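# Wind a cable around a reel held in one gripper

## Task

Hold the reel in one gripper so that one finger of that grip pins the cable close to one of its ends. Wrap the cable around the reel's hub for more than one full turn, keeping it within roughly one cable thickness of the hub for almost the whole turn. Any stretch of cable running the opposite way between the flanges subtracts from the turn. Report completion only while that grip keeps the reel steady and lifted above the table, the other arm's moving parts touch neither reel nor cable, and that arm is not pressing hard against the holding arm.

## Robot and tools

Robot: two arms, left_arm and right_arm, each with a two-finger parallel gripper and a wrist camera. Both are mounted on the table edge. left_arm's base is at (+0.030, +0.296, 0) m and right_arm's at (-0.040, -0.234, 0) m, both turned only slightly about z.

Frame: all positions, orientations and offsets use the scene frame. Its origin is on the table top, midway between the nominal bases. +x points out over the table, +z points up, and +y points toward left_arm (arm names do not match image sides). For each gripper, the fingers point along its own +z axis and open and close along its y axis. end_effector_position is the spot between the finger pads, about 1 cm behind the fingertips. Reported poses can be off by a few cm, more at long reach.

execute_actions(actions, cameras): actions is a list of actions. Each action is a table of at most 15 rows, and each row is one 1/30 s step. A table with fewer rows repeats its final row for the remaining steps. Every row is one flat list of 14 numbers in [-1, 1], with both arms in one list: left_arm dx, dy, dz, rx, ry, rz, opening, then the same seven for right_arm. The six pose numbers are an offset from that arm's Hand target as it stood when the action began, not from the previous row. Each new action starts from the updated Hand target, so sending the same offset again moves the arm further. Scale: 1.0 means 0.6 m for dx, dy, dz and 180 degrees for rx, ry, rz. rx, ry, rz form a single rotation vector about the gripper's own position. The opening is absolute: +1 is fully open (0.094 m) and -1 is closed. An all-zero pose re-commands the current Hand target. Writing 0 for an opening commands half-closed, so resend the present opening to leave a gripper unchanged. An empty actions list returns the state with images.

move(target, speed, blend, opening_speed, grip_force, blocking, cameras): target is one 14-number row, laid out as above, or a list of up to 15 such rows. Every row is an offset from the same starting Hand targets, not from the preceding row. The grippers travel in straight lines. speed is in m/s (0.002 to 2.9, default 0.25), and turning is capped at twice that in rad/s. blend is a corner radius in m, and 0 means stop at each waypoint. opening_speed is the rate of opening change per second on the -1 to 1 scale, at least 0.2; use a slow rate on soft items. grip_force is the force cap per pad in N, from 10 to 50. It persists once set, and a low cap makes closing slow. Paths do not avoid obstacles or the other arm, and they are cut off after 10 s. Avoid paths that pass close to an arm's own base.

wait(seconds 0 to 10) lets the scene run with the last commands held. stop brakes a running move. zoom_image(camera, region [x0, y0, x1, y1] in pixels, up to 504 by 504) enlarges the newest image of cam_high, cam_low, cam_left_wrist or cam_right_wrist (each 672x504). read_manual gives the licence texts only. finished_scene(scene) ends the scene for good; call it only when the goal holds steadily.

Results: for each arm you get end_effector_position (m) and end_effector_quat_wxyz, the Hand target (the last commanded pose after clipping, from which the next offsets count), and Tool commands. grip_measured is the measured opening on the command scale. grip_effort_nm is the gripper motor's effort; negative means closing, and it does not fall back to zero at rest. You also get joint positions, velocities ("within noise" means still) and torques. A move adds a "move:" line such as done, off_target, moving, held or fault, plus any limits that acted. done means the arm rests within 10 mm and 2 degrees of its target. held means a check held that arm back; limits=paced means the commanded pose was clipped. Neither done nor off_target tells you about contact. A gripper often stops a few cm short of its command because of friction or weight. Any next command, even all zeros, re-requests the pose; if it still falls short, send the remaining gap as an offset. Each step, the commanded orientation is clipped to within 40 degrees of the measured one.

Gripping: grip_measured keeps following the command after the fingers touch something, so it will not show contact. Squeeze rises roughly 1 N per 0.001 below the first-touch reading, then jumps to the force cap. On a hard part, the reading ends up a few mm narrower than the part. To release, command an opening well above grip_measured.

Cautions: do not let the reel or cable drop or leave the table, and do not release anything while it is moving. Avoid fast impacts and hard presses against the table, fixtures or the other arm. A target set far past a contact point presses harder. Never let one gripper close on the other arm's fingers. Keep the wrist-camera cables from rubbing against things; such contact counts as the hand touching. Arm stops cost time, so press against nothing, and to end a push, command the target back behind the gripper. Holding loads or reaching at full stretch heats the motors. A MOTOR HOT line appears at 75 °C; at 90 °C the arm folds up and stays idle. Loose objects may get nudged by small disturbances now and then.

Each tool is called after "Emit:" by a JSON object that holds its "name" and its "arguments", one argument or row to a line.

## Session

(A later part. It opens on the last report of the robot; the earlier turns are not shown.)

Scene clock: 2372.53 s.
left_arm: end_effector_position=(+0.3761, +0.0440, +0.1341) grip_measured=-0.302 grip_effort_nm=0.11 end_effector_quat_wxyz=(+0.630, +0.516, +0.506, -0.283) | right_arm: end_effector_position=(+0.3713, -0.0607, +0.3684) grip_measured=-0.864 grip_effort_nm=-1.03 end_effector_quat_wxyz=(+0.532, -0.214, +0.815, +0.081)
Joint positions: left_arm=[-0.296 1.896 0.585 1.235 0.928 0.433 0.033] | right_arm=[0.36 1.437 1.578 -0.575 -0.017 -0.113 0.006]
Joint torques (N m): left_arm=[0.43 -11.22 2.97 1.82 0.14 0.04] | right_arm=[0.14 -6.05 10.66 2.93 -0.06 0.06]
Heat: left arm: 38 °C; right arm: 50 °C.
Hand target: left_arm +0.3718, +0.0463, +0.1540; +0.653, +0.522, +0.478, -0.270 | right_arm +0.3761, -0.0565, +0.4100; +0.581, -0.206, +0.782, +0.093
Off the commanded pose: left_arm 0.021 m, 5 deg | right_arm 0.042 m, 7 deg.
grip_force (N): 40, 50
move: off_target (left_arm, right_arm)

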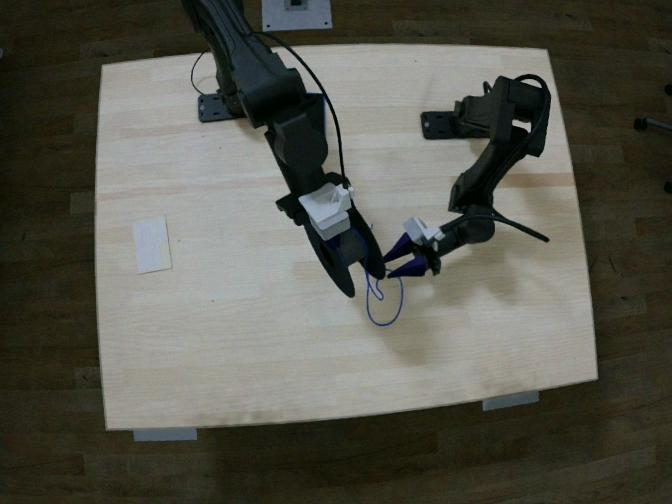

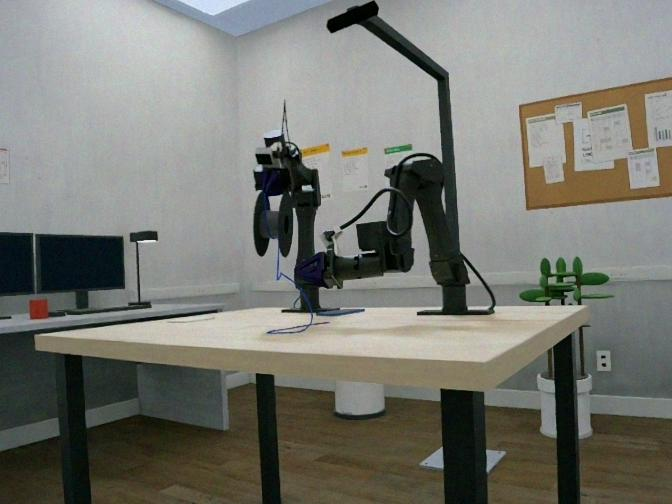

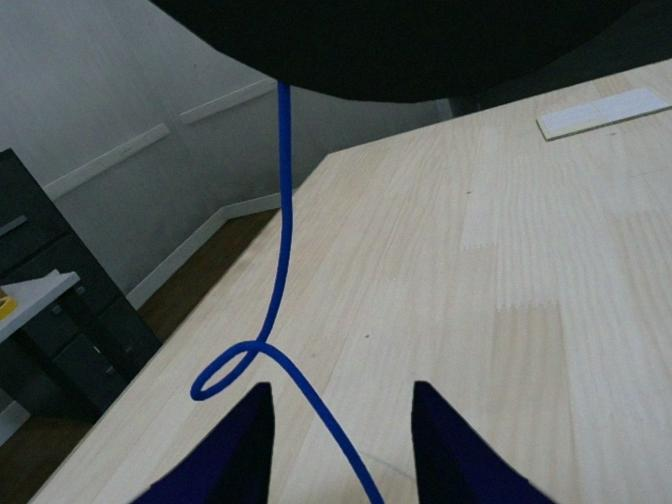

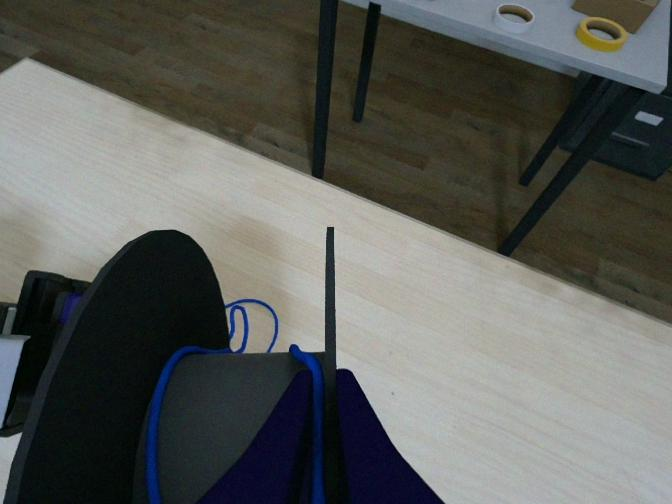

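Emit:
{"name": "move", "arguments": {
  "target": [
    [-0.055, 0.156, 0.02, 0, 0, 0, -0.3, 0, 0, 0, 0, 0, 0, -1.0],
    [-0.07, 0.38, 0.13, 0, 0, 0, -0.3, 0, 0, 0, 0, 0, 0, -1.0]
  ],
  "speed": 0.12,
  "blend": 0.03,
  "cameras": ["all"]
}}

Emit:
{"name": "zoom_image", "arguments": {
  "camera": "cam_right_wrist",
  "region": [100, 250, 350, 504]
}}

Emit:
{"name": "zoom_image", "arguments": {
  "camera": "cam_low",
  "region": [245, 180, 305, 280]
}}

Emit:
{"name": "zoom_image", "arguments": {
  "camera": "cam_high",
  "region": [310, 190, 430, 340]
}}

Scene clock: 2385.63 s.
left_arm: end_effector_position=(+0.3320, +0.2733, +0.2240) grip_measured=-0.302 grip_effort_nm=0.11 end_effector_quat_wxyz=(+0.677, +0.458, +0.538, -0.207) | right_arm: end_effector_position=(+0.3713, -0.0607, +0.3684) grip_measured=-0.864 grip_effort_nm=-1.04 end_effector_quat_wxyz=(+0.532, -0.214, +0.815, +0.081)
Joint positions: left_arm=[0.551 1.448 0.464 1.183 1.562 0.209 0.033] | right_arm=[0.36 1.437 1.578 -0.575 -0.017 -0.113 0.006]
Joint torques (N m): left_arm=[0.4 -6.43 5.83 1.01 -0.07 -0.04] | right_arm=[0.12 -6.09 10.66 2.95 -0.06 0.08]
Heat: left arm: 39 °C; right arm: 51 °C.
Hand target: left_arm +0.3299, +0.2744, +0.2320; +0.653, +0.522, +0.478, -0.270 | right_arm +0.3761, -0.0565, +0.4100; +0.581, -0.206, +0.782, +0.093
Off the commanded pose: left_arm 0.008 m, 13 deg | right_arm 0.042 m, 7 deg.
joint sent to its limit (left arm) — joint 5 (wrist yaw), upper limit. The joint targets are off in orientation, not in position.
grip_force (N): 40, 50
move: off_target (left_arm, right_arm)

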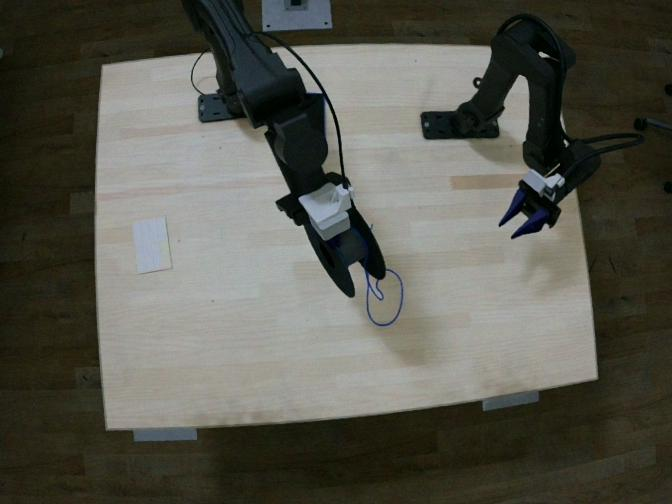

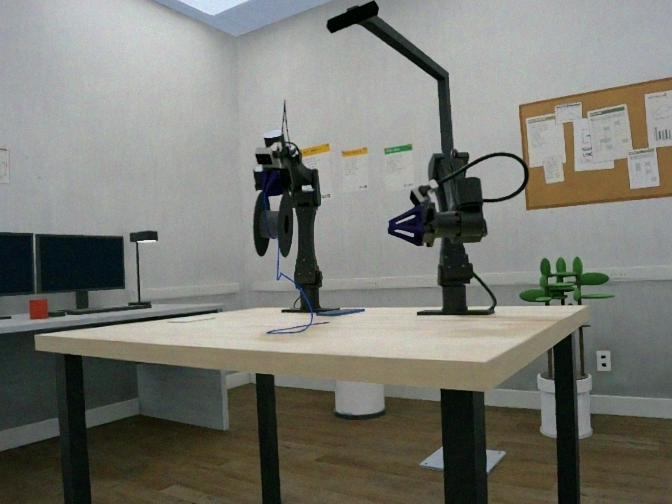

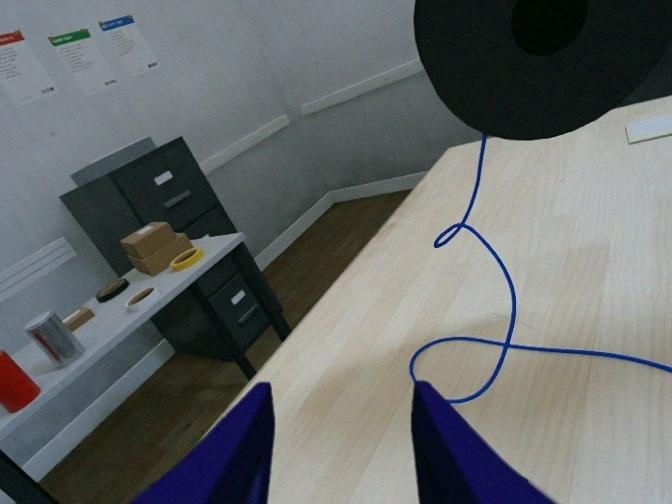

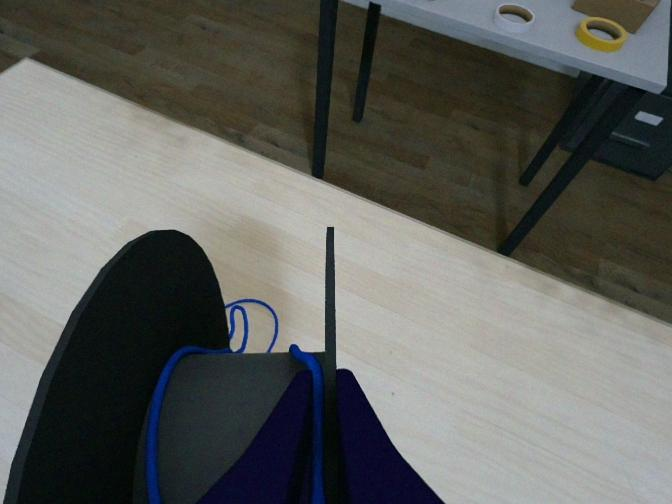

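Scaled by 1.984.

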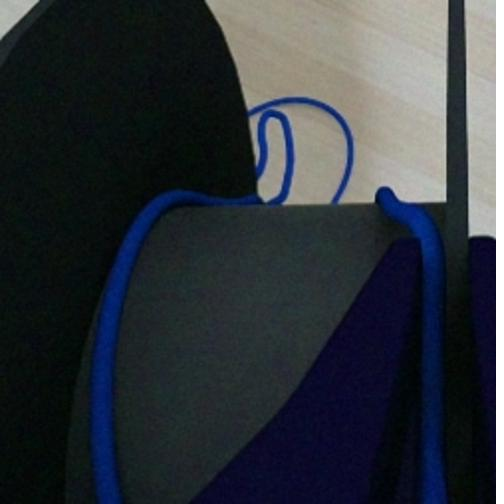

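Scaled by 5.040.

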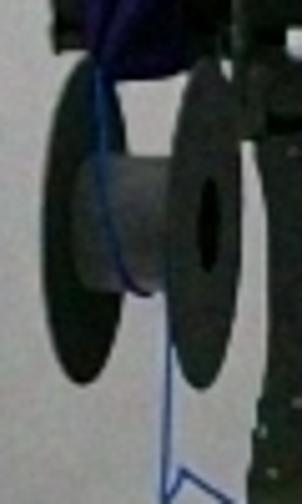

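Scaled by 3.360.

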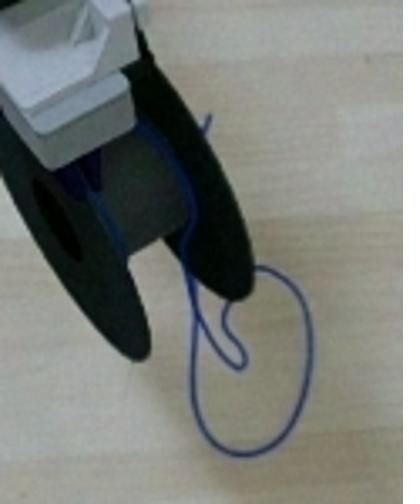

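Emit:
{"name": "finished_scene", "arguments": {
  "scene": 2
}}

The scene is finished: the task was done.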